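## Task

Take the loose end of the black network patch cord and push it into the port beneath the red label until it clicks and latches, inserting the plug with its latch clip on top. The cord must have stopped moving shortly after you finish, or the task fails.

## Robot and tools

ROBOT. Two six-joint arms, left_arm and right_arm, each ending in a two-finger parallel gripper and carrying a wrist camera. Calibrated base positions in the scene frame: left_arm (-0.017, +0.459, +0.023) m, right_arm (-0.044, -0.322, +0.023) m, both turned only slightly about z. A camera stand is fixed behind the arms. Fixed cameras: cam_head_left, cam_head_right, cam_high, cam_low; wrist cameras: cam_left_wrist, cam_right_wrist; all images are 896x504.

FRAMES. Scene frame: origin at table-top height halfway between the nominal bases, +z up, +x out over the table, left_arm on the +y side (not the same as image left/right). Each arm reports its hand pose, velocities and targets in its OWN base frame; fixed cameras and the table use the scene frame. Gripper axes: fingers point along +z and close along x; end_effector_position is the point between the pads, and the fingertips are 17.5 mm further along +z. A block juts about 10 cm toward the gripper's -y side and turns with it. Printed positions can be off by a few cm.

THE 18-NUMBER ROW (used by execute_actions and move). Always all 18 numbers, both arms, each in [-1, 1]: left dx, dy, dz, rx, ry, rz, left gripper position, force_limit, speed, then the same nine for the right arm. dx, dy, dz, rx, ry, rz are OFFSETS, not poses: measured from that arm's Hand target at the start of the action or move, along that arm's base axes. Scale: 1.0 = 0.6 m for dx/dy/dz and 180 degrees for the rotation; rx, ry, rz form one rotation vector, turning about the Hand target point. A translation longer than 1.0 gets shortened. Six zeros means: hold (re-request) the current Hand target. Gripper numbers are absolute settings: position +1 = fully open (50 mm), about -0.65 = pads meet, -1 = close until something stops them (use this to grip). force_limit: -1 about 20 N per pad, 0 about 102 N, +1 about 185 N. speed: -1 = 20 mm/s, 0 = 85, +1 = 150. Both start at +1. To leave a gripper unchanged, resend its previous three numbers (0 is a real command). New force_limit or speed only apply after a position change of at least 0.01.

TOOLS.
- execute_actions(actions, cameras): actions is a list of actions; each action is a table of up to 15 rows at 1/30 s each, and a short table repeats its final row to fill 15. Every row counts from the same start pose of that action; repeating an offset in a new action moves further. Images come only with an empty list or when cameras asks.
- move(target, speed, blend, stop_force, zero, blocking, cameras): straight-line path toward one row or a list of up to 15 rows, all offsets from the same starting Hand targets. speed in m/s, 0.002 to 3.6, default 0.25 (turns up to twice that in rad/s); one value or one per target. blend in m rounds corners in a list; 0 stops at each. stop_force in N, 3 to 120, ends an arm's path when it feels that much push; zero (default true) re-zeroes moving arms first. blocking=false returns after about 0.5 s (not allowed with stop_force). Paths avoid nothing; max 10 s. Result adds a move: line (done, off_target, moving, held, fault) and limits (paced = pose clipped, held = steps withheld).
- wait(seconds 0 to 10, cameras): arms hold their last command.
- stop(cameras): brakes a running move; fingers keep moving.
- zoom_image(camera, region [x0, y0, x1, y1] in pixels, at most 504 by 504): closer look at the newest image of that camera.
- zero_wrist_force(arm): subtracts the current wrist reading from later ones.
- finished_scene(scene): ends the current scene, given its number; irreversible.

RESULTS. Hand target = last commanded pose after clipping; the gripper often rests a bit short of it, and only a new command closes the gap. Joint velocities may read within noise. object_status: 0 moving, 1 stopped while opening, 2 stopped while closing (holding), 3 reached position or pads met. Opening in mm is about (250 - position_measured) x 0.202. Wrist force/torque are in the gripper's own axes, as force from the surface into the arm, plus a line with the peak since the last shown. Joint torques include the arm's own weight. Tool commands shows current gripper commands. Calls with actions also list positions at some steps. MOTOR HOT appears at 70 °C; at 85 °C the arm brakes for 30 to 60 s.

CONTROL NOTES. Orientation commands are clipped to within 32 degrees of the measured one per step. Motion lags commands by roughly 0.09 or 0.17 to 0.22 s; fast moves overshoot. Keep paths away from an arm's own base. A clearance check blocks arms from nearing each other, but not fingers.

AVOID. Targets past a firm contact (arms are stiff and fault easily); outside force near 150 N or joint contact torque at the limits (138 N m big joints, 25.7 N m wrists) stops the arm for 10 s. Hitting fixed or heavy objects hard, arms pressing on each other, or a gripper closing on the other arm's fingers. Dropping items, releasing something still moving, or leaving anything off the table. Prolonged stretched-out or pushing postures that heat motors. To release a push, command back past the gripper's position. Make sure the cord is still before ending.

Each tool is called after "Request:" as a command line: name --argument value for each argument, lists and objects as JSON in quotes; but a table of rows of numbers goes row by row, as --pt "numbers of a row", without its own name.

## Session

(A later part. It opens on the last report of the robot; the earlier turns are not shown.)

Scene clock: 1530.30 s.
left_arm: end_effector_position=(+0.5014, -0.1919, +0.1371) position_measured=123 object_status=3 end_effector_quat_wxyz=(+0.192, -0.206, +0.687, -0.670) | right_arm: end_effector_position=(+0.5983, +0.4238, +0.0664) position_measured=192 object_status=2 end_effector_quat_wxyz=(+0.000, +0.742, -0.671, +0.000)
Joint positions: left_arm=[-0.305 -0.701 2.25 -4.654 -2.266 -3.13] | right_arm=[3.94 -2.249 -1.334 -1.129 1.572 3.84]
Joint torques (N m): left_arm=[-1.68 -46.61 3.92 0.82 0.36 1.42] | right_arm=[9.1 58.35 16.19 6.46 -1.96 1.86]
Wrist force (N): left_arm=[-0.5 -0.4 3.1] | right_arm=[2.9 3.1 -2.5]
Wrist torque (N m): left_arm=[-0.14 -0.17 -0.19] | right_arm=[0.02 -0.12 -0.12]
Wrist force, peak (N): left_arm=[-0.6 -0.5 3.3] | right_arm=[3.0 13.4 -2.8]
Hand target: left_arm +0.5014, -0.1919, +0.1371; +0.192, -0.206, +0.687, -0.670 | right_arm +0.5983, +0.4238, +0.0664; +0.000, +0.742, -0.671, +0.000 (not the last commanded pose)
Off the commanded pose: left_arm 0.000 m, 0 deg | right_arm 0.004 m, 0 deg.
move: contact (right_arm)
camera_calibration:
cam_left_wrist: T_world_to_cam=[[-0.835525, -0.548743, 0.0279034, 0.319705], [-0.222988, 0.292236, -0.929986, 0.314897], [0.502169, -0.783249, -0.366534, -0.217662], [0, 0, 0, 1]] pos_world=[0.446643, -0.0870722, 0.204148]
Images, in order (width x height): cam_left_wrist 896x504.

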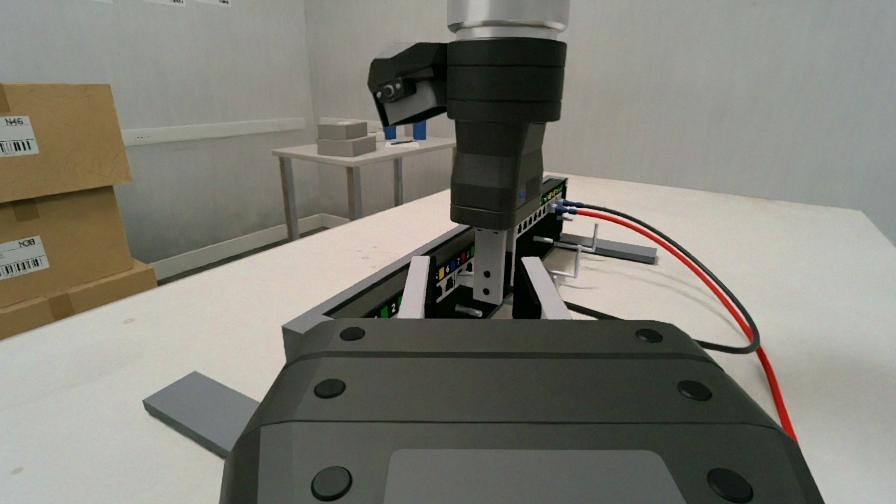

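Request:
move --pt "0 0 0 0 0 0 0.2 -0.8 -0.8 -0.0008 -0.0009 0 0 0 0 -1 -0.5 -0.7" --speed 0.01

Request:
move --pt "0 0 0 0 0 0 0.2 -0.8 -0.8 0.00829 0.00093 0 0 0 0 -1 -0.5 -0.7" --speed 0.008 --stop_force 8 --cameras '["cam_left_wrist"]'

Request:
zoom_image --camera "cam_left_wrist" --region '[452, 265, 474, 289]'

Scene clock: 1576.00 s.
left_arm: end_effector_position=(+0.5014, -0.1919, +0.1371) position_measured=123 object_status=3 end_effector_quat_wxyz=(+0.192, -0.206, +0.687, -0.670) | right_arm: end_effector_position=(+0.5978, +0.4233, +0.0664) position_measured=192 object_status=2 end_effector_quat_wxyz=(+0.000, +0.742, -0.671, +0.000)
Joint positions: left_arm=[-0.305 -0.701 2.25 -4.654 -2.266 -3.13] | right_arm=[3.94 -2.248 -1.337 -1.127 1.572 3.84]
Joint torques (N m): left_arm=[-1.58 -45.51 3.74 0.66 0.17 2.04] | right_arm=[1.72 56.1 18.17 5.6 -2.15 -0.42]
Wrist force (N): left_arm=[-0.4 -0.5 3.0] | right_arm=[2.8 -1.3 -2.0]
Wrist torque (N m): left_arm=[-0.16 -0.19 -0.19] | right_arm=[-0.14 -0.17 -0.12]
Wrist force, peak (N): left_arm=[-0.6 -0.5 3.5] | right_arm=[3.5 2.8 -2.3]
Hand target: left_arm +0.5014, -0.1919, +0.1371; +0.192, -0.206, +0.687, -0.670 | right_arm +0.5978, +0.4232, +0.0664; +0.000, +0.742, -0.671, +0.000
Off the commanded pose: left_arm 0.000 m, 0 deg | right_arm 0.000 m, 0 deg.
move: done

Scene clock: 1577.40 s.
left_arm: end_effector_position=(+0.5014, -0.1919, +0.1371) position_measured=123 object_status=3 end_effector_quat_wxyz=(+0.192, -0.206, +0.687, -0.670) | right_arm: end_effector_position=(+0.6028, +0.4238, +0.0664) position_measured=192 object_status=2 end_effector_quat_wxyz=(+0.000, +0.742, -0.671, +0.000)
Joint positions: left_arm=[-0.305 -0.701 2.25 -4.654 -2.266 -3.13] | right_arm=[3.936 -2.258 -1.32 -1.135 1.572 3.836]
Joint torques (N m): left_arm=[-2.05 -45.4 3.48 0.61 0.16 2.01] | right_arm=[6.85 58.91 16.19 6.25 -2.25 1.22]
Wrist force (N): left_arm=[-0.6 -0.6 3.3] | right_arm=[3.0 -0.6 -0.2]
Wrist torque (N m): left_arm=[-0.17 -0.16 -0.19] | right_arm=[-0.16 -0.19 -0.08]
Wrist force, peak (N): left_arm=[-0.6 -0.6 3.3] | right_arm=[5.3 3.5 0.3]
Hand target: left_arm +0.5014, -0.1919, +0.1371; +0.192, -0.206, +0.687, -0.670 | right_arm +0.6028, +0.4238, +0.0664; +0.000, +0.742, -0.671, +0.000
Off the commanded pose: left_arm 0.000 m, 0 deg | right_arm 0.000 m, 0 deg.
move: done
camera_calibration:
cam_left_wrist: T_world_to_cam=[[-0.835525, -0.548743, 0.0279034, 0.319705], [-0.222988, 0.292236, -0.929986, 0.314897], [0.502169, -0.783249, -0.366534, -0.217662], [0, 0, 0, 1]] pos_world=[0.446643, -0.0870722, 0.204148]
Images, in order (width x height): cam_left_wrist 896x504.

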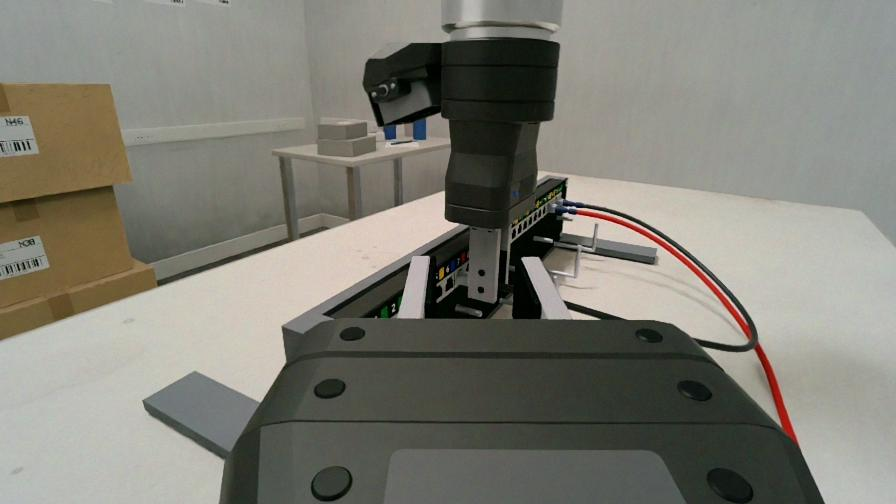

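Scaled by 21.000 from the camera's 896x504 image, which has a finer 1280x720 frame.

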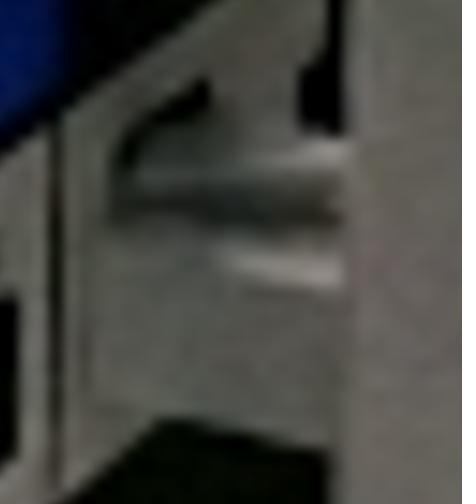

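Request:
move --pt "0 0 0 0 0 0 0.2 -0.8 -0.8 0.0182 0.00204 0 0 0 0 -1 -0.5 -0.7" --speed 0.012 --stop_force 20 --cameras '["cam_left_wrist"]'

Request:
zoom_image --camera "cam_left_wrist" --region '[440, 240, 520, 310]'

Scene clock: 1590.57 s.
left_arm: end_effector_position=(+0.5014, -0.1919, +0.1371) position_measured=123 object_status=3 end_effector_quat_wxyz=(+0.192, -0.206, +0.687, -0.670) | right_arm: end_effector_position=(+0.6074, +0.4243, +0.0664) position_measured=192 object_status=2 end_effector_quat_wxyz=(+0.000, +0.742, -0.671, +0.000)
Joint positions: left_arm=[-0.305 -0.701 2.25 -4.654 -2.266 -3.13] | right_arm=[3.932 -2.267 -1.304 -1.142 1.572 3.832]
Joint torques (N m): left_arm=[-1.82 -44.53 3.57 0.53 0 1.99] | right_arm=[8.51 61.72 18.08 3.18 -2.12 1.68]
Wrist force (N): left_arm=[-0.7 -0.4 3.2] | right_arm=[3.1 5.0 1.4]
Wrist torque (N m): left_arm=[-0.14 -0.14 -0.19] | right_arm=[-0.02 -0.28 -0.08]
Wrist force, peak (N): left_arm=[-0.5 -0.6 3.4] | right_arm=[4.8 22.6 -0.3]
Hand target: left_arm +0.5014, -0.1919, +0.1371; +0.192, -0.206, +0.687, -0.670 | right_arm +0.6074, +0.4243, +0.0664; +0.000, +0.742, -0.671, +0.000 (not the last commanded pose)
Off the commanded pose: left_arm 0.000 m, 0 deg | right_arm 0.006 m, 0 deg.
move: contact (right_arm)
camera_calibration:
cam_left_wrist: T_world_to_cam=[[-0.835525, -0.548743, 0.0279034, 0.319705], [-0.222988, 0.292236, -0.929986, 0.314897], [0.502169, -0.783249, -0.366534, -0.217662], [0, 0, 0, 1]] pos_world=[0.446643, -0.0870722, 0.204148]
Images, in order (width x height): cam_left_wrist 896x504.

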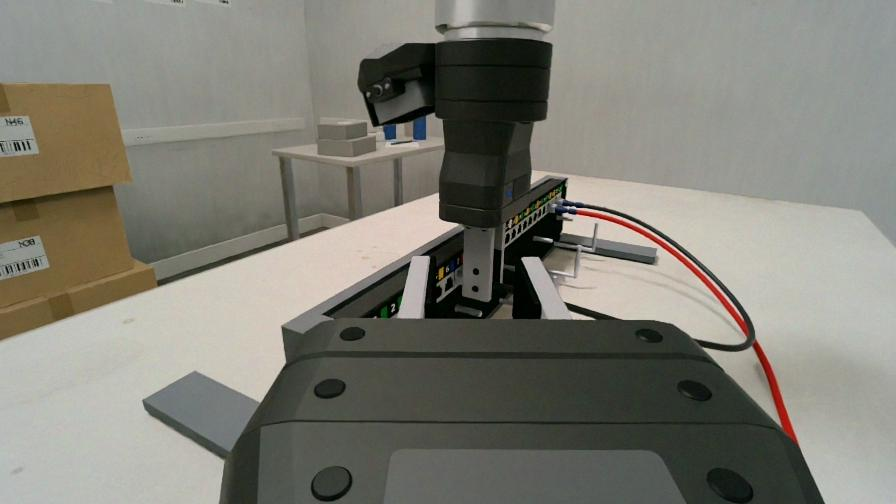

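Scaled by 6.300 from the camera's 896x504 image, which has a finer 1280x720 frame.

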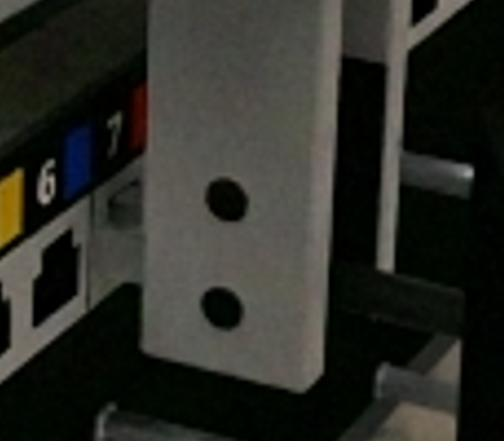

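Request:
move --pt "0 0 0 0 0 0 0.2 -0.8 -0.8 0.012 0.00135 0 0 0 0 -1 -0.5 -0.7" --speed 0.01 --stop_force 35 --cameras '["cam_left_wrist","cam_right_wrist"]'

Request:
zoom_image --camera "cam_left_wrist" --region '[440, 240, 520, 310]'

Request:
zoom_image --camera "cam_right_wrist" --region '[400, 200, 580, 340]'

Scene clock: 1603.87 s.
left_arm: end_effector_position=(+0.5014, -0.1919, +0.1371) position_measured=123 object_status=3 end_effector_quat_wxyz=(+0.192, -0.206, +0.687, -0.670) | right_arm: end_effector_position=(+0.6146, +0.4251, +0.0664) position_measured=192 object_status=2 end_effector_quat_wxyz=(+0.000, +0.742, -0.671, +0.000)
Joint positions: left_arm=[-0.305 -0.701 2.25 -4.654 -2.266 -3.13] | right_arm=[3.926 -2.281 -1.278 -1.153 1.572 3.826]
Joint torques (N m): left_arm=[-2.12 -44.2 4.08 0.43 -0.19 1.99] | right_arm=[0.72 60.83 19.87 8.52 -2.51 1.31]
Wrist force (N): left_arm=[-0.6 -0.2 3.2] | right_arm=[1.4 17.2 -1.0]
Wrist torque (N m): left_arm=[-0.11 -0.16 -0.19] | right_arm=[0.33 -0.25 -0.06]
Wrist force, peak (N): left_arm=[-0.8 -0.3 3.4] | right_arm=[6.3 22.6 0.5]
Hand target: left_arm +0.5014, -0.1919, +0.1371; +0.192, -0.206, +0.687, -0.670 | right_arm +0.6146, +0.4251, +0.0664; +0.000, +0.742, -0.671, +0.000
Off the commanded pose: left_arm 0.000 m, 0 deg | right_arm 0.000 m, 0 deg.
move: done
camera_calibration:
cam_left_wrist: T_world_to_cam=[[-0.835525, -0.548743, 0.0279034, 0.319705], [-0.222988, 0.292236, -0.929986, 0.314897], [0.502169, -0.783249, -0.366534, -0.217662], [0, 0, 0, 1]] pos_world=[0.446643, -0.0870722, 0.204148]
cam_right_wrist: T_world_to_cam=[[0.107074, -0.994247, -0.00291401, 0.361862], [-0.938232, -0.102011, 0.330627, 0.617636], [-0.329022, -0.0326677, -0.943757, 0.405344], [0, 0, 0, 1]] pos_world=[0.674107, 0.436028, 0.179394]
Images, in order (width x height): cam_left_wrist 896x504, cam_right_wrist 896x504.

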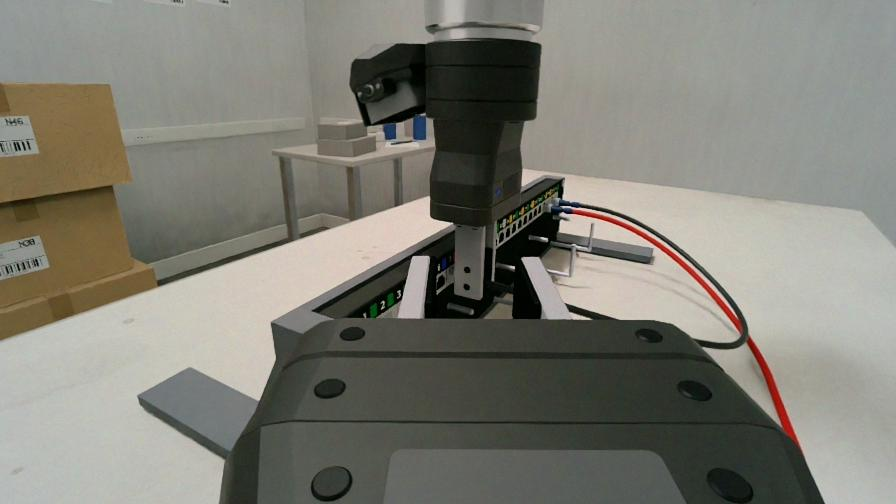

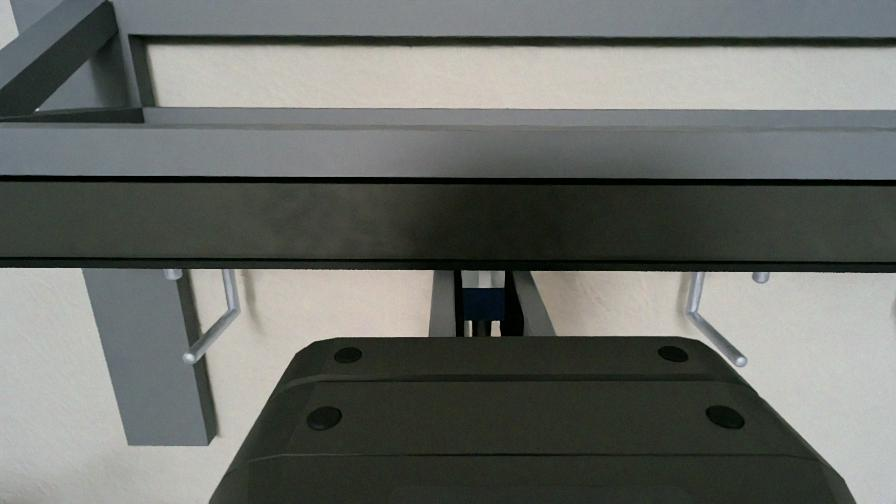

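Scaled by 6.300 from the camera's 896x504 image, which has a finer 1280x720 frame.

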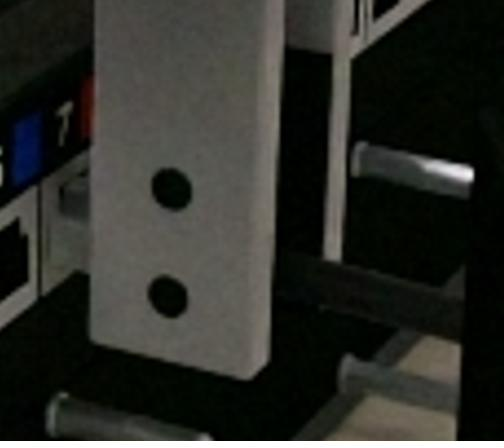

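Scaled by 2.800 from the camera's 896x504 image, which has a finer 1280x720 frame.

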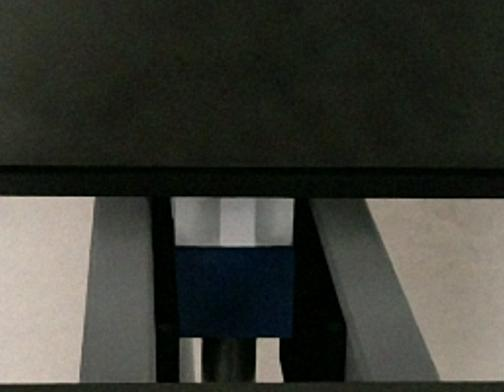

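Request:
move --pt "0 0 0 0 0 0 0.2 -0.8 -0.8 -0.0066 -0.0007 0 0 0 0 -1 -0.5 -0.7" --speed 0.006 --stop_force 25 --cameras '["cam_left_wrist","cam_right_wrist"]'

Request:
zoom_image --camera "cam_left_wrist" --region '[440, 180, 580, 310]'

Scene clock: 1649.10 s.
left_arm: end_effector_position=(+0.5014, -0.1919, +0.1371) position_measured=123 object_status=3 end_effector_quat_wxyz=(+0.192, -0.206, +0.687, -0.670) | right_arm: end_effector_position=(+0.6139, +0.4251, +0.0664) position_measured=192 object_status=2 end_effector_quat_wxyz=(+0.000, +0.742, -0.671, +0.000)
Joint positions: left_arm=[-0.305 -0.701 2.25 -4.654 -2.266 -3.13] | right_arm=[3.926 -2.28 -1.281 -1.152 1.572 3.826]
Joint torques (N m): left_arm=[-1.69 -43.28 3.74 0.44 -0.42 2] | right_arm=[-4.89 45.25 32.73 1.75 2.69 -1.88]
Wrist force (N): left_arm=[-0.6 -0.4 3.1] | right_arm=[6.6 -1.5 0.9]
Wrist torque (N m): left_arm=[-0.14 -0.15 -0.19] | right_arm=[-0.19 -0.19 -0.18]
Wrist force, peak (N): left_arm=[-0.7 -0.5 3.4] | right_arm=[1.8 17.5 -1.6]
Hand target: left_arm +0.5014, -0.1919, +0.1371; +0.192, -0.206, +0.687, -0.670 | right_arm +0.6139, +0.4251, +0.0664; +0.000, +0.742, -0.671, +0.000 (not the last commanded pose)
Off the commanded pose: left_arm 0.000 m, 0 deg | right_arm 0.003 m, 0 deg.
move: contact (right_arm)
camera_calibration:
cam_left_wrist: T_world_to_cam=[[-0.835525, -0.548743, 0.0279034, 0.319705], [-0.222988, 0.292236, -0.929986, 0.314897], [0.502169, -0.783249, -0.366534, -0.217662], [0, 0, 0, 1]] pos_world=[0.446643, -0.0870722, 0.204148]
cam_right_wrist: T_world_to_cam=[[0.10697, -0.994257, -0.00315908, 0.362058], [-0.938348, -0.102004, 0.330301, 0.617081], [-0.328727, -0.0323679, -0.94387, 0.404898], [0, 0, 0, 1]] pos_world=[0.673408, 0.436029, 0.179493]
Images, in order (width x height): cam_left_wrist 896x504, cam_right_wrist 896x504.

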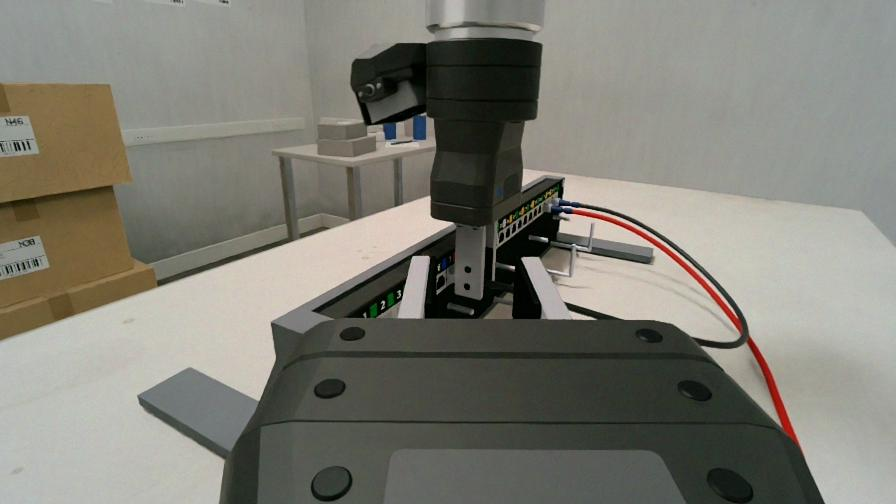

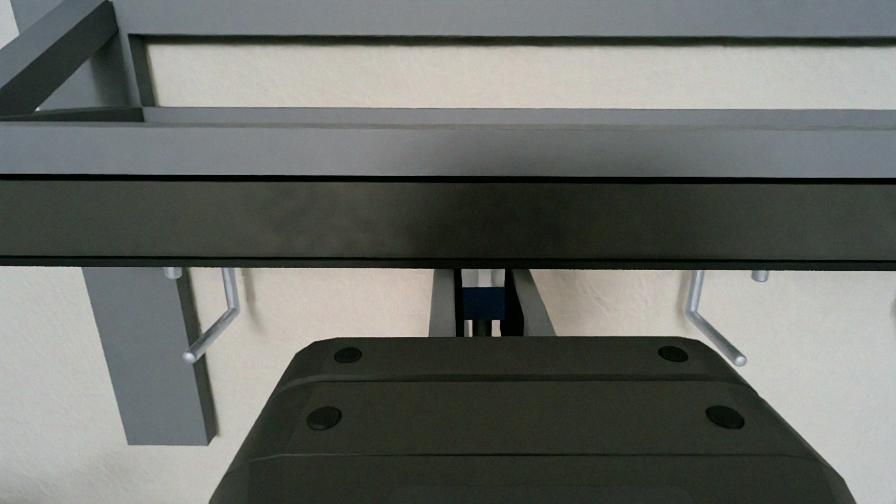

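Scaled by 3.600 from the camera's 896x504 image, which has a finer 1280x720 frame.

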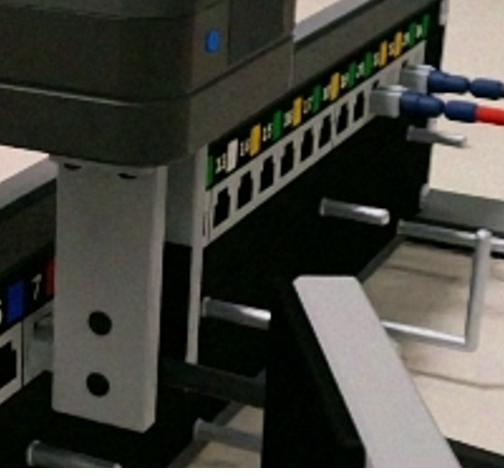

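Request:
move --pt "0 0 0 0 0 0 0.2 -0.8 -0.8 -0.005 -0.00055 0 0 0 0 -1 -0.5 -0.7" --speed 0.006 --stop_force 12 --cameras '["cam_left_wrist"]'

Request:
zoom_image --camera "cam_left_wrist" --region '[440, 240, 520, 310]'

Scene clock: 1666.43 s.
left_arm: end_effector_position=(+0.5014, -0.1919, +0.1371) position_measured=123 object_status=3 end_effector_quat_wxyz=(+0.192, -0.206, +0.687, -0.670) | right_arm: end_effector_position=(+0.6130, +0.4249, +0.0664) position_measured=192 object_status=2 end_effector_quat_wxyz=(+0.000, +0.742, -0.671, +0.000)
Joint positions: left_arm=[-0.305 -0.701 2.25 -4.654 -2.266 -3.13] | right_arm=[3.927 -2.278 -1.284 -1.15 1.572 3.827]
Joint torques (N m): left_arm=[-2.46 -42.43 3.62 0.36 -0.57 1.98] | right_arm=[-5.55 43.89 28.39 -0.26 2.92 -1.97]
Wrist force (N): left_arm=[-0.5 -0.6 3.3] | right_arm=[4.0 -9.4 -1.3]
Wrist torque (N m): left_arm=[-0.17 -0.16 -0.19] | right_arm=[-0.42 -0.20 -0.28]
Wrist force, peak (N): left_arm=[-0.4 -0.5 3.5] | right_arm=[4.0 -18.4 -0.6]
Hand target: left_arm +0.5014, -0.1919, +0.1371; +0.192, -0.206, +0.687, -0.670 | right_arm +0.6130, +0.4249, +0.0664; +0.000, +0.742, -0.671, +0.000 (not the last commanded pose)
Off the commanded pose: left_arm 0.000 m, 0 deg | right_arm 0.002 m, 0 deg.
move: contact (right_arm)
camera_calibration:
cam_left_wrist: T_world_to_cam=[[-0.835525, -0.548743, 0.0279034, 0.319705], [-0.222988, 0.292236, -0.929986, 0.314897], [0.502169, -0.783249, -0.366534, -0.217662], [0, 0, 0, 1]] pos_world=[0.446643, -0.0870722, 0.204148]
Images, in order (width x height): cam_left_wrist 896x504.

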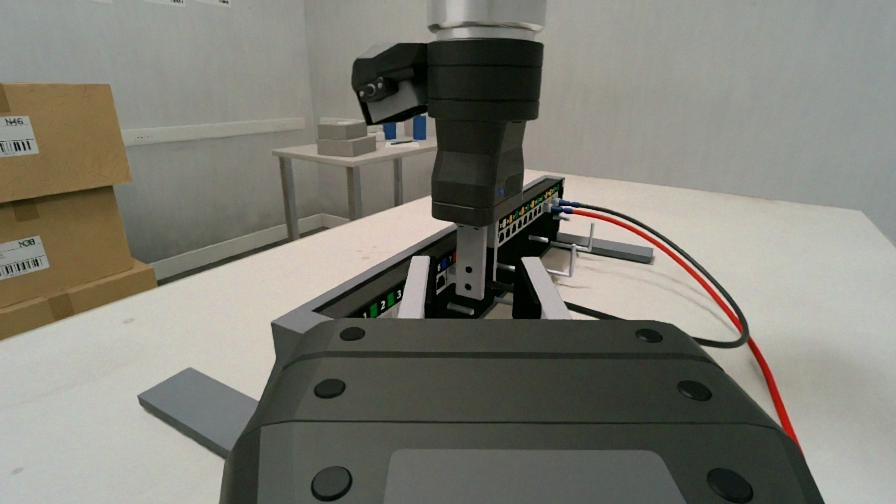

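Scaled by 6.300 from the camera's 896x504 image, which has a finer 1280x720 frame.

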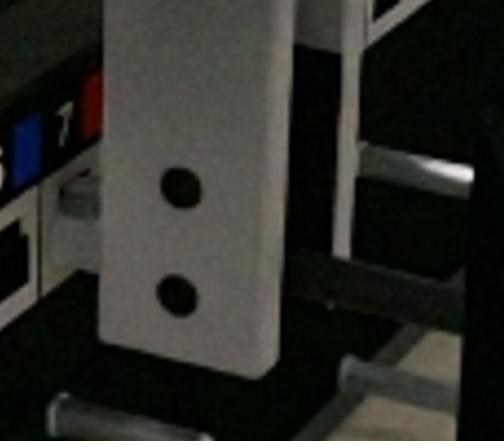

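Request:
wait --seconds 0.1 --cameras '["cam_right_wrist"]'

Request:
zoom_image --camera "cam_right_wrist" --region '[400, 200, 580, 340]'

Scene clock: 1677.93 s.
left_arm: end_effector_position=(+0.5014, -0.1919, +0.1371) position_measured=123 object_status=3 end_effector_quat_wxyz=(+0.192, -0.206, +0.687, -0.670) | right_arm: end_effector_position=(+0.6130, +0.4249, +0.0664) position_measured=192 object_status=2 end_effector_quat_wxyz=(+0.000, +0.742, -0.671, +0.000)
Joint positions: left_arm=[-0.305 -0.701 2.25 -4.654 -2.266 -3.13] | right_arm=[3.927 -2.278 -1.284 -1.15 1.572 3.827]
Joint torques (N m): left_arm=[-2.77 -42.17 3.35 0.32 -0.73 2.08] | right_arm=[-3.98 42.82 27.99 0.19 2.8 -1.75]
Wrist force (N): left_arm=[-0.4 -0.4 2.9] | right_arm=[4.2 -9.4 -1.2]
Wrist torque (N m): left_arm=[-0.14 -0.18 -0.18] | right_arm=[-0.42 -0.26 -0.28]
Wrist force, peak (N): left_arm=[-0.3 -0.5 3.5] | right_arm=[4.2 -9.7 -0.8]
Hand target: left_arm +0.5014, -0.1919, +0.1371; +0.192, -0.206, +0.687, -0.670 | right_arm +0.6130, +0.4249, +0.0664; +0.000, +0.742, -0.671, +0.000 (not the last commanded pose)
Tool commands: left_gripper/position=+0.2 left_gripper/force_limit=-0.8 left_gripper/speed=-0.8 right_gripper/position=-1.0 right_gripper/force_limit=-0.5 right_gripper/speed=-0.7
Off the commanded pose: left_arm 0.000 m, 0 deg | right_arm 0.002 m, 0 deg.
wait: 0.10 s; at rest from the start
camera_calibration:
cam_right_wrist: T_world_to_cam=[[0.106885, -0.994266, -0.00312956, 0.362011], [-0.938357, -0.101914, 0.330302, 0.616183], [-0.328727, -0.0323677, -0.94387, 0.404596], [0, 0, 0, 1]] pos_world=[0.672508, 0.435829, 0.179493]
Images, in order (width x height): cam_right_wrist 896x504.

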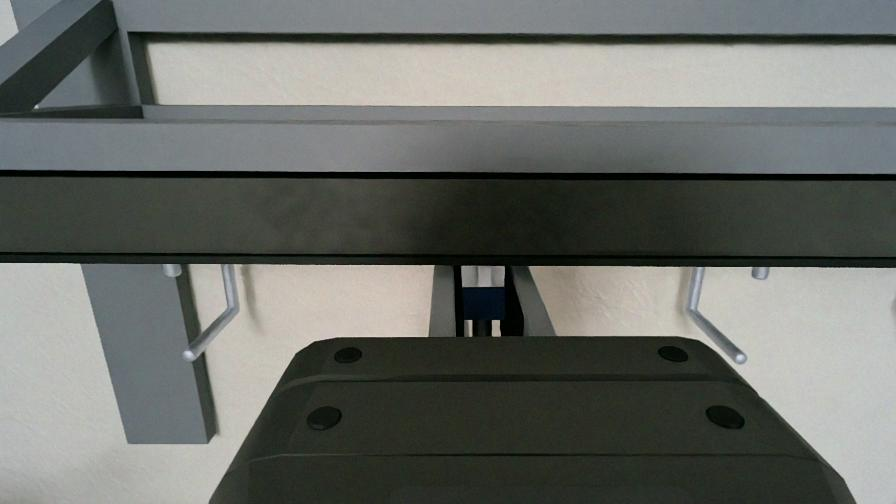

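Scaled by 2.800 from the camera's 896x504 image, which has a finer 1280x720 frame.

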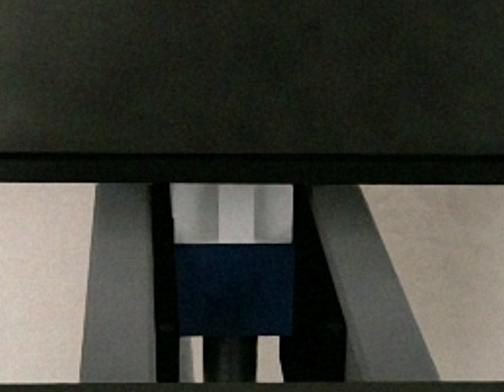

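Request:
zoom_image --camera "cam_left_wrist" --region '[530, 185, 590, 225]'

This scene's latest camera images include none from cam_left_wrist. They are from: cam_right_wrist. cam_left_wrist's image comes with the result of a call that names it in "cameras".

Request:
move --pt "0 0 0 0 0 0 0.2 -0.8 -0.8 -0.0066 -0.0007 0 0 0 0 -1 -0.5 -0.7" --speed 0.006 --stop_force 25 --cameras '["cam_left_wrist","cam_right_wrist"]'

Request:
zoom_image --camera "cam_left_wrist" --region '[440, 240, 520, 310]'

Request:
zoom_image --camera "cam_left_wrist" --region '[530, 185, 590, 225]'

Request:
zoom_image --camera "cam_right_wrist" --region '[400, 200, 580, 340]'

Scene clock: 1715.63 s.
left_arm: end_effector_position=(+0.5014, -0.1919, +0.1371) position_measured=123 object_status=3 end_effector_quat_wxyz=(+0.192, -0.206, +0.687, -0.670) | right_arm: end_effector_position=(+0.6090, +0.4245, +0.0664) position_measured=192 object_status=2 end_effector_quat_wxyz=(+0.000, +0.742, -0.671, +0.000)
Joint positions: left_arm=[-0.305 -0.701 2.25 -4.654 -2.266 -3.13] | right_arm=[3.931 -2.27 -1.298 -1.144 1.572 3.831]
Joint torques (N m): left_arm=[-2.54 -41.14 3.29 0.29 -0.84 2] | right_arm=[5.13 43.44 24.78 -2.41 3.01 -1.04]
Wrist force (N): left_arm=[-0.4 -0.5 3.1] | right_arm=[4.4 -23.4 -1.6]
Wrist torque (N m): left_arm=[-0.17 -0.18 -0.19] | right_arm=[-0.69 -0.23 -0.26]
Wrist force, peak (N): left_arm=[-0.5 -0.5 3.5] | right_arm=[1.0 -28.9 -2.6]
Hand target: left_arm +0.5014, -0.1919, +0.1371; +0.192, -0.206, +0.687, -0.670 | right_arm +0.6090, +0.4244, +0.0664; +0.000, +0.742, -0.671, +0.000
Off the commanded pose: left_arm 0.000 m, 0 deg | right_arm 0.000 m, 0 deg.
move: done
camera_calibration:
cam_left_wrist: T_world_to_cam=[[-0.835525, -0.548743, 0.0279034, 0.319705], [-0.222988, 0.292236, -0.929986, 0.314897], [0.502169, -0.783249, -0.366534, -0.217662], [0, 0, 0, 1]] pos_world=[0.446643, -0.0870722, 0.204148]
cam_right_wrist: T_world_to_cam=[[0.10697, -0.994257, -0.00315908, 0.361986], [-0.938348, -0.102004, 0.330301, 0.612422], [-0.328727, -0.0323679, -0.94387, 0.403268], [0, 0, 0, 1]] pos_world=[0.668508, 0.435429, 0.179493]
Images, in order (width x height): cam_left_wrist 896x504, cam_right_wrist 896x504.

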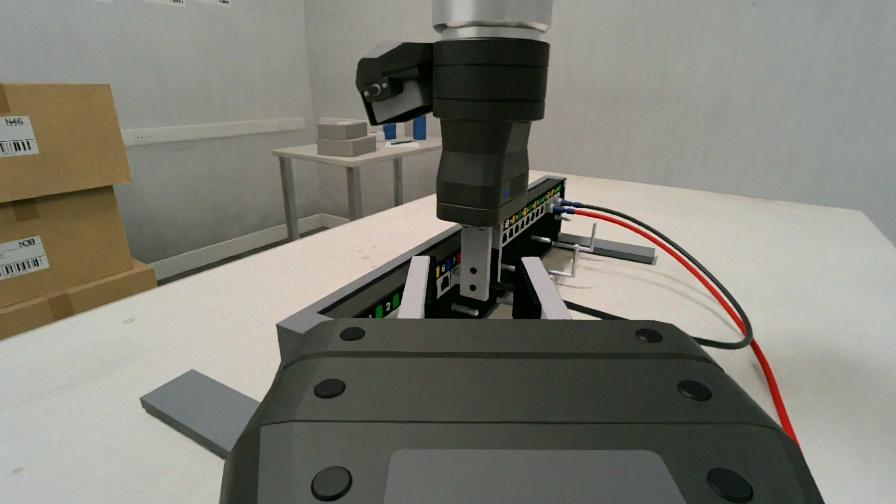

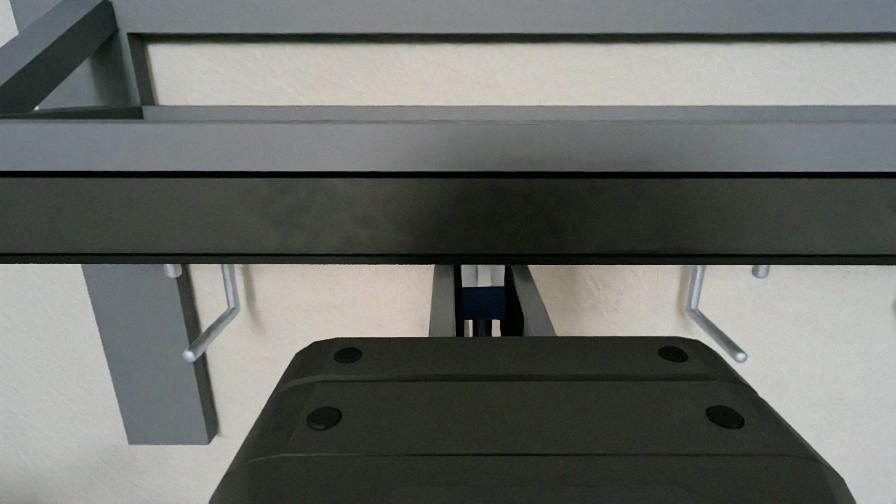

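Scaled by 6.300 from the camera's 896x504 image, which has a finer 1280x720 frame.

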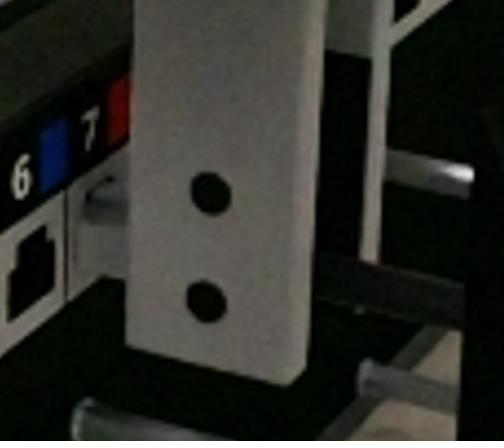

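Scaled by 8.400 from the camera's 896x504 image, which has a finer 1280x720 frame.

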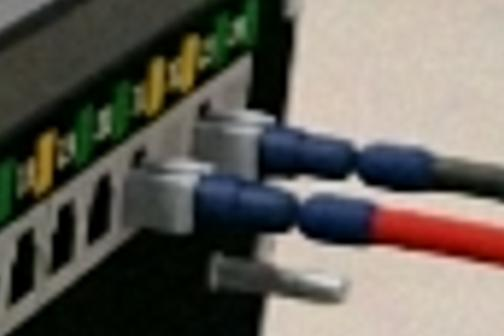

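Scaled by 2.800 from the camera's 896x504 image, which has a finer 1280x720 frame.

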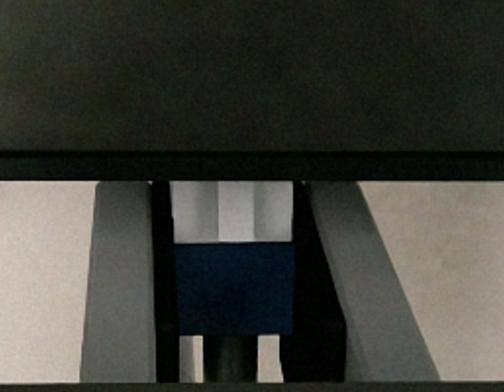

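Request:
move --pt "0 0 0 0 0 0 0.2 -0.8 -0.8 0.0095 0.00105 0 0 0 0 -1 -0.5 -0.7" --speed 0.006 --stop_force 42 --cameras '["cam_left_wrist","cam_right_wrist"]'

Request:
zoom_image --camera "cam_left_wrist" --region '[440, 240, 520, 310]'

Request:
zoom_image --camera "cam_right_wrist" --region '[400, 200, 580, 340]'

Scene clock: 1743.60 s.
left_arm: end_effector_position=(+0.5014, -0.1919, +0.1371) position_measured=123 object_status=3 end_effector_quat_wxyz=(+0.192, -0.206, +0.687, -0.670) | right_arm: end_effector_position=(+0.6110, +0.4247, +0.0663) position_measured=192 object_status=2 end_effector_quat_wxyz=(+0.000, +0.742, -0.671, +0.000)
Joint positions: left_arm=[-0.305 -0.701 2.25 -4.654 -2.266 -3.13] | right_arm=[3.929 -2.274 -1.291 -1.147 1.572 3.829]
Joint torques (N m): left_arm=[-2.95 -40.67 3.33 0.19 -1.04 2.09] | right_arm=[4.59 60.27 20.2 8.79 -2.2 1.52]
Wrist force (N): left_arm=[-0.4 -0.2 3.1] | right_arm=[3.2 16.5 -2.3]
Wrist torque (N m): left_arm=[-0.11 -0.18 -0.19] | right_arm=[0.24 -0.26 -0.04]
Wrist force, peak (N): left_arm=[-0.6 -0.8 3.5] | right_arm=[3.9 25.2 -2.0]
Hand target: left_arm +0.5014, -0.1919, +0.1371; +0.192, -0.206, +0.687, -0.670 | right_arm +0.6110, +0.4247, +0.0663; +0.000, +0.742, -0.671, +0.000 (not the last commanded pose)
Off the commanded pose: left_arm 0.000 m, 0 deg | right_arm 0.004 m, 0 deg.
move: contact (right_arm)
camera_calibration:
cam_left_wrist: T_world_to_cam=[[-0.835525, -0.548743, 0.0279034, 0.319705], [-0.222988, 0.292236, -0.929986, 0.314897], [0.502169, -0.783249, -0.366534, -0.217662], [0, 0, 0, 1]] pos_world=[0.446643, -0.0870722, 0.204148]
cam_right_wrist: T_world_to_cam=[[0.10701, -0.994253, -0.00310192, 0.36192], [-0.938239, -0.102012, 0.330607, 0.61432], [-0.329024, -0.0324678, -0.943763, 0.404094], [0, 0, 0, 1]] pos_world=[0.670606, 0.435629, 0.179393]
Images, in order (width x height): cam_left_wrist 896x504, cam_right_wrist 896x504.

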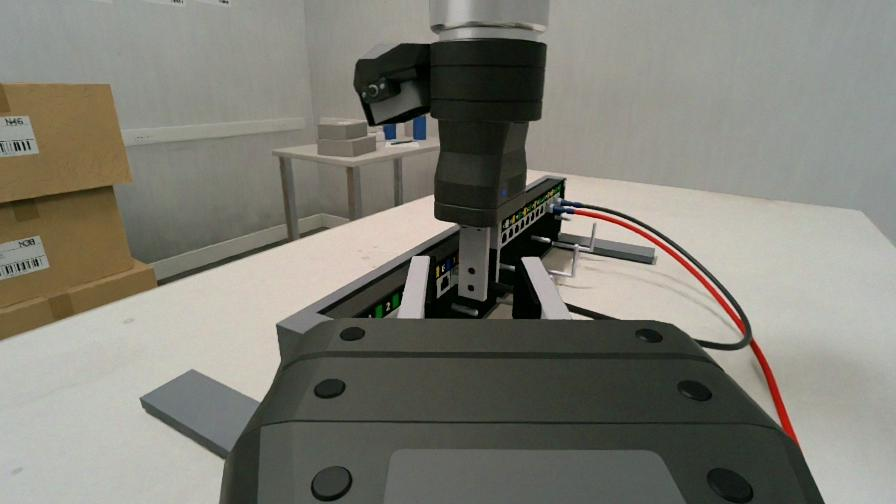

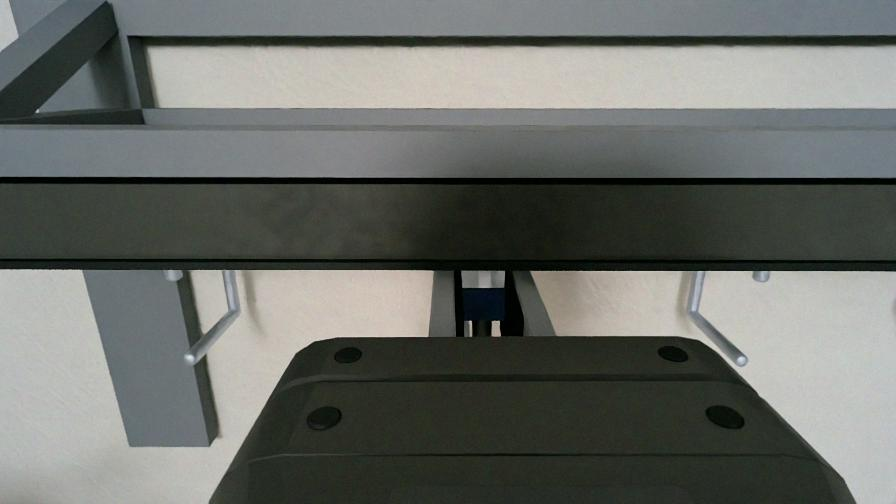

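Scaled by 6.300 from the camera's 896x504 image, which has a finer 1280x720 frame.

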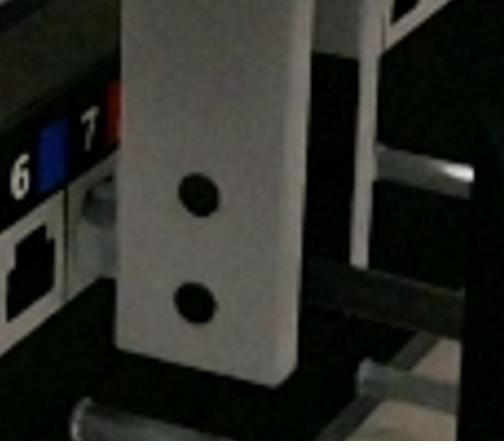

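Scaled by 2.800 from the camera's 896x504 image, which has a finer 1280x720 frame.

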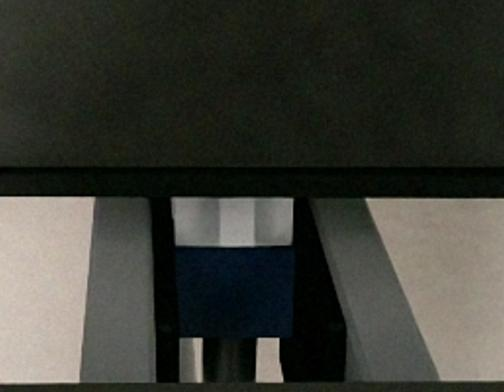

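Request:
move --pt "0 0 0 0 0 0 0.2 -0.8 -0.8 -0.0011 -0.0001 0 0 0 0 -1 -0.5 -0.7" --speed 0.005

Request:
move --pt "0 0 0 0 0 0 0.2 -0.8 -0.8 0 0 0 0 0 0 0.2 -0.5 -1" --cameras '["cam_left_wrist","cam_right_wrist"]'

Request:
zoom_image --camera "cam_left_wrist" --region '[440, 220, 540, 310]'

Request:
zoom_image --camera "cam_right_wrist" --region '[400, 200, 580, 340]'

Scene clock: 1762.50 s.
left_arm: end_effector_position=(+0.5014, -0.1919, +0.1371) position_measured=123 object_status=3 end_effector_quat_wxyz=(+0.192, -0.206, +0.687, -0.670) | right_arm: end_effector_position=(+0.6104, +0.4246, +0.0664) position_measured=192 object_status=2 end_effector_quat_wxyz=(+0.000, +0.742, -0.671, +0.000)
Joint positions: left_arm=[-0.305 -0.701 2.25 -4.654 -2.266 -3.13] | right_arm=[3.929 -2.273 -1.293 -1.146 1.572 3.829]
Joint torques (N m): left_arm=[-3.07 -39.71 2.7 0.11 -1.11 2.02] | right_arm=[10.67 58.69 15.9 3.96 -1.52 1.69]
Wrist force (N): left_arm=[-0.7 -0.5 3.1] | right_arm=[2.0 -8.8 0.9]
Wrist torque (N m): left_arm=[-0.17 -0.14 -0.19] | right_arm=[-0.54 -0.34 -0.21]
Wrist force, peak (N): left_arm=[-0.6 -0.7 3.5] | right_arm=[3.4 17.0 -2.6]
Hand target: left_arm +0.5014, -0.1919, +0.1371; +0.192, -0.206, +0.687, -0.670 | right_arm +0.6104, +0.4247, +0.0663; +0.000, +0.742, -0.671, +0.000
Off the commanded pose: left_arm 0.000 m, 0 deg | right_arm 0.000 m, 0 deg.
move: done

Scene clock: 1763.40 s.
left_arm: end_effector_position=(+0.5014, -0.1919, +0.1371) position_measured=123 object_status=3 end_effector_quat_wxyz=(+0.192, -0.206, +0.687, -0.670) | right_arm: end_effector_position=(+0.6104, +0.4247, +0.0663) position_measured=123 object_status=0 end_effector_quat_wxyz=(+0.000, +0.742, -0.671, +0.000)
Joint positions: left_arm=[-0.305 -0.701 2.25 -4.654 -2.266 -3.13] | right_arm=[3.929 -2.273 -1.293 -1.146 1.572 3.829]
Joint torques (N m): left_arm=[-2.96 -40.04 2.65 0.18 -1.1 2.05] | right_arm=[8.17 51.79 20.03 0.76 1.57 0.8]
Wrist force (N): left_arm=[-0.6 -0.5 3.4] | right_arm=[3.2 -2.6 -2.2]
Wrist torque (N m): left_arm=[-0.17 -0.16 -0.20] | right_arm=[-0.38 -0.23 -0.20]
Wrist force, peak (N): left_arm=[-0.6 -0.5 3.5] | right_arm=[2.5 -8.4 0.4]
Hand target: left_arm +0.5014, -0.1919, +0.1371; +0.192, -0.206, +0.687, -0.670 | right_arm +0.6104, +0.4247, +0.0663; +0.000, +0.742, -0.671, +0.000
Off the commanded pose: left_arm 0.000 m, 0 deg | right_arm 0.000 m, 0 deg.
move: done
camera_calibration:
cam_left_wrist: T_world_to_cam=[[-0.835525, -0.548743, 0.0279034, 0.319705], [-0.222988, 0.292236, -0.929986, 0.314897], [0.502169, -0.783249, -0.366534, -0.217662], [0, 0, 0, 1]] pos_world=[0.446643, -0.0870722, 0.204148]
cam_right_wrist: T_world_to_cam=[[0.10701, -0.994253, -0.00310192, 0.361995], [-0.938239, -0.102012, 0.330607, 0.613663], [-0.329024, -0.0324678, -0.943763, 0.403864], [0, 0, 0, 1]] pos_world=[0.669906, 0.435629, 0.179393]
Images, in order (width x height): cam_left_wrist 896x504, cam_right_wrist 896x504.

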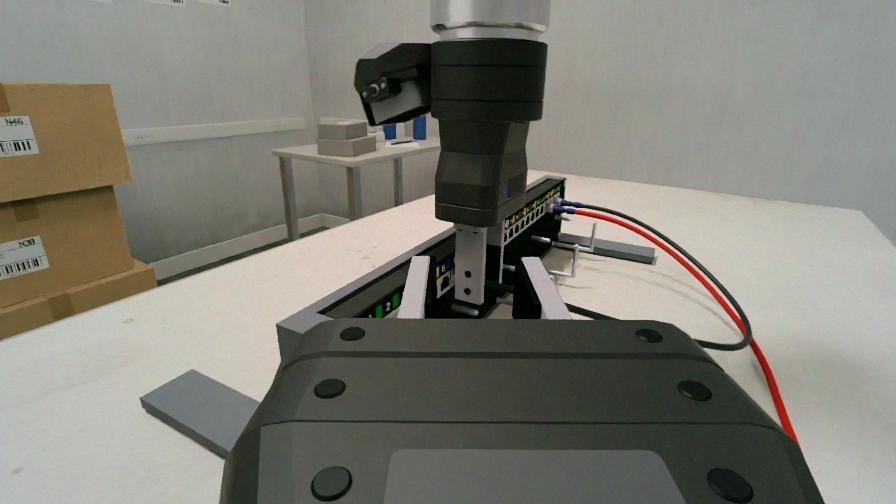

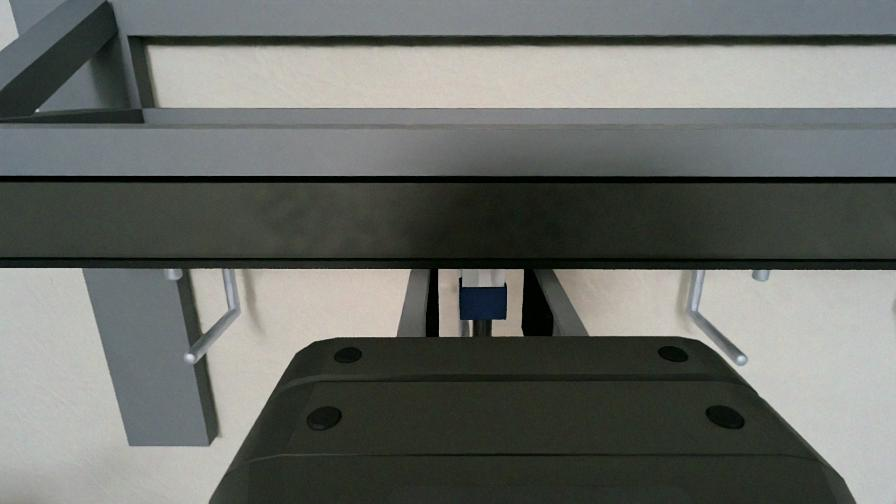

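Scaled by 5.040 from the camera's 896x504 image, which has a finer 1280x720 frame.

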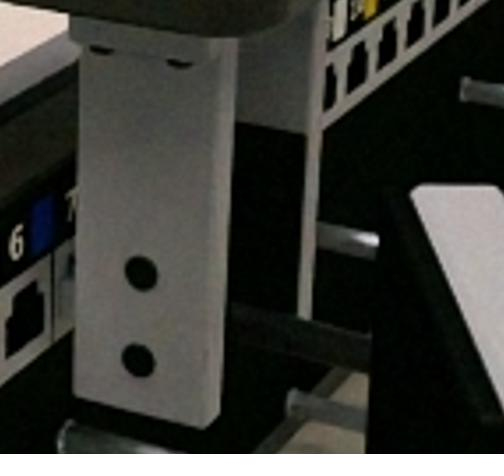

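Scaled by 2.800 from the camera's 896x504 image, which has a finer 1280x720 frame.

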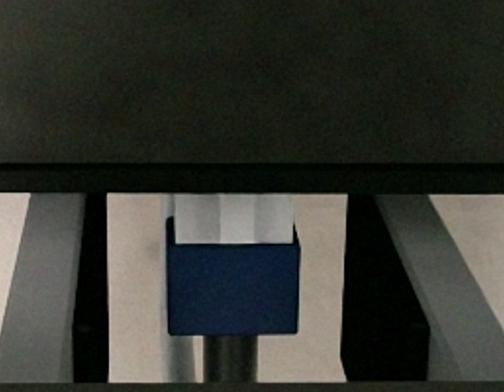

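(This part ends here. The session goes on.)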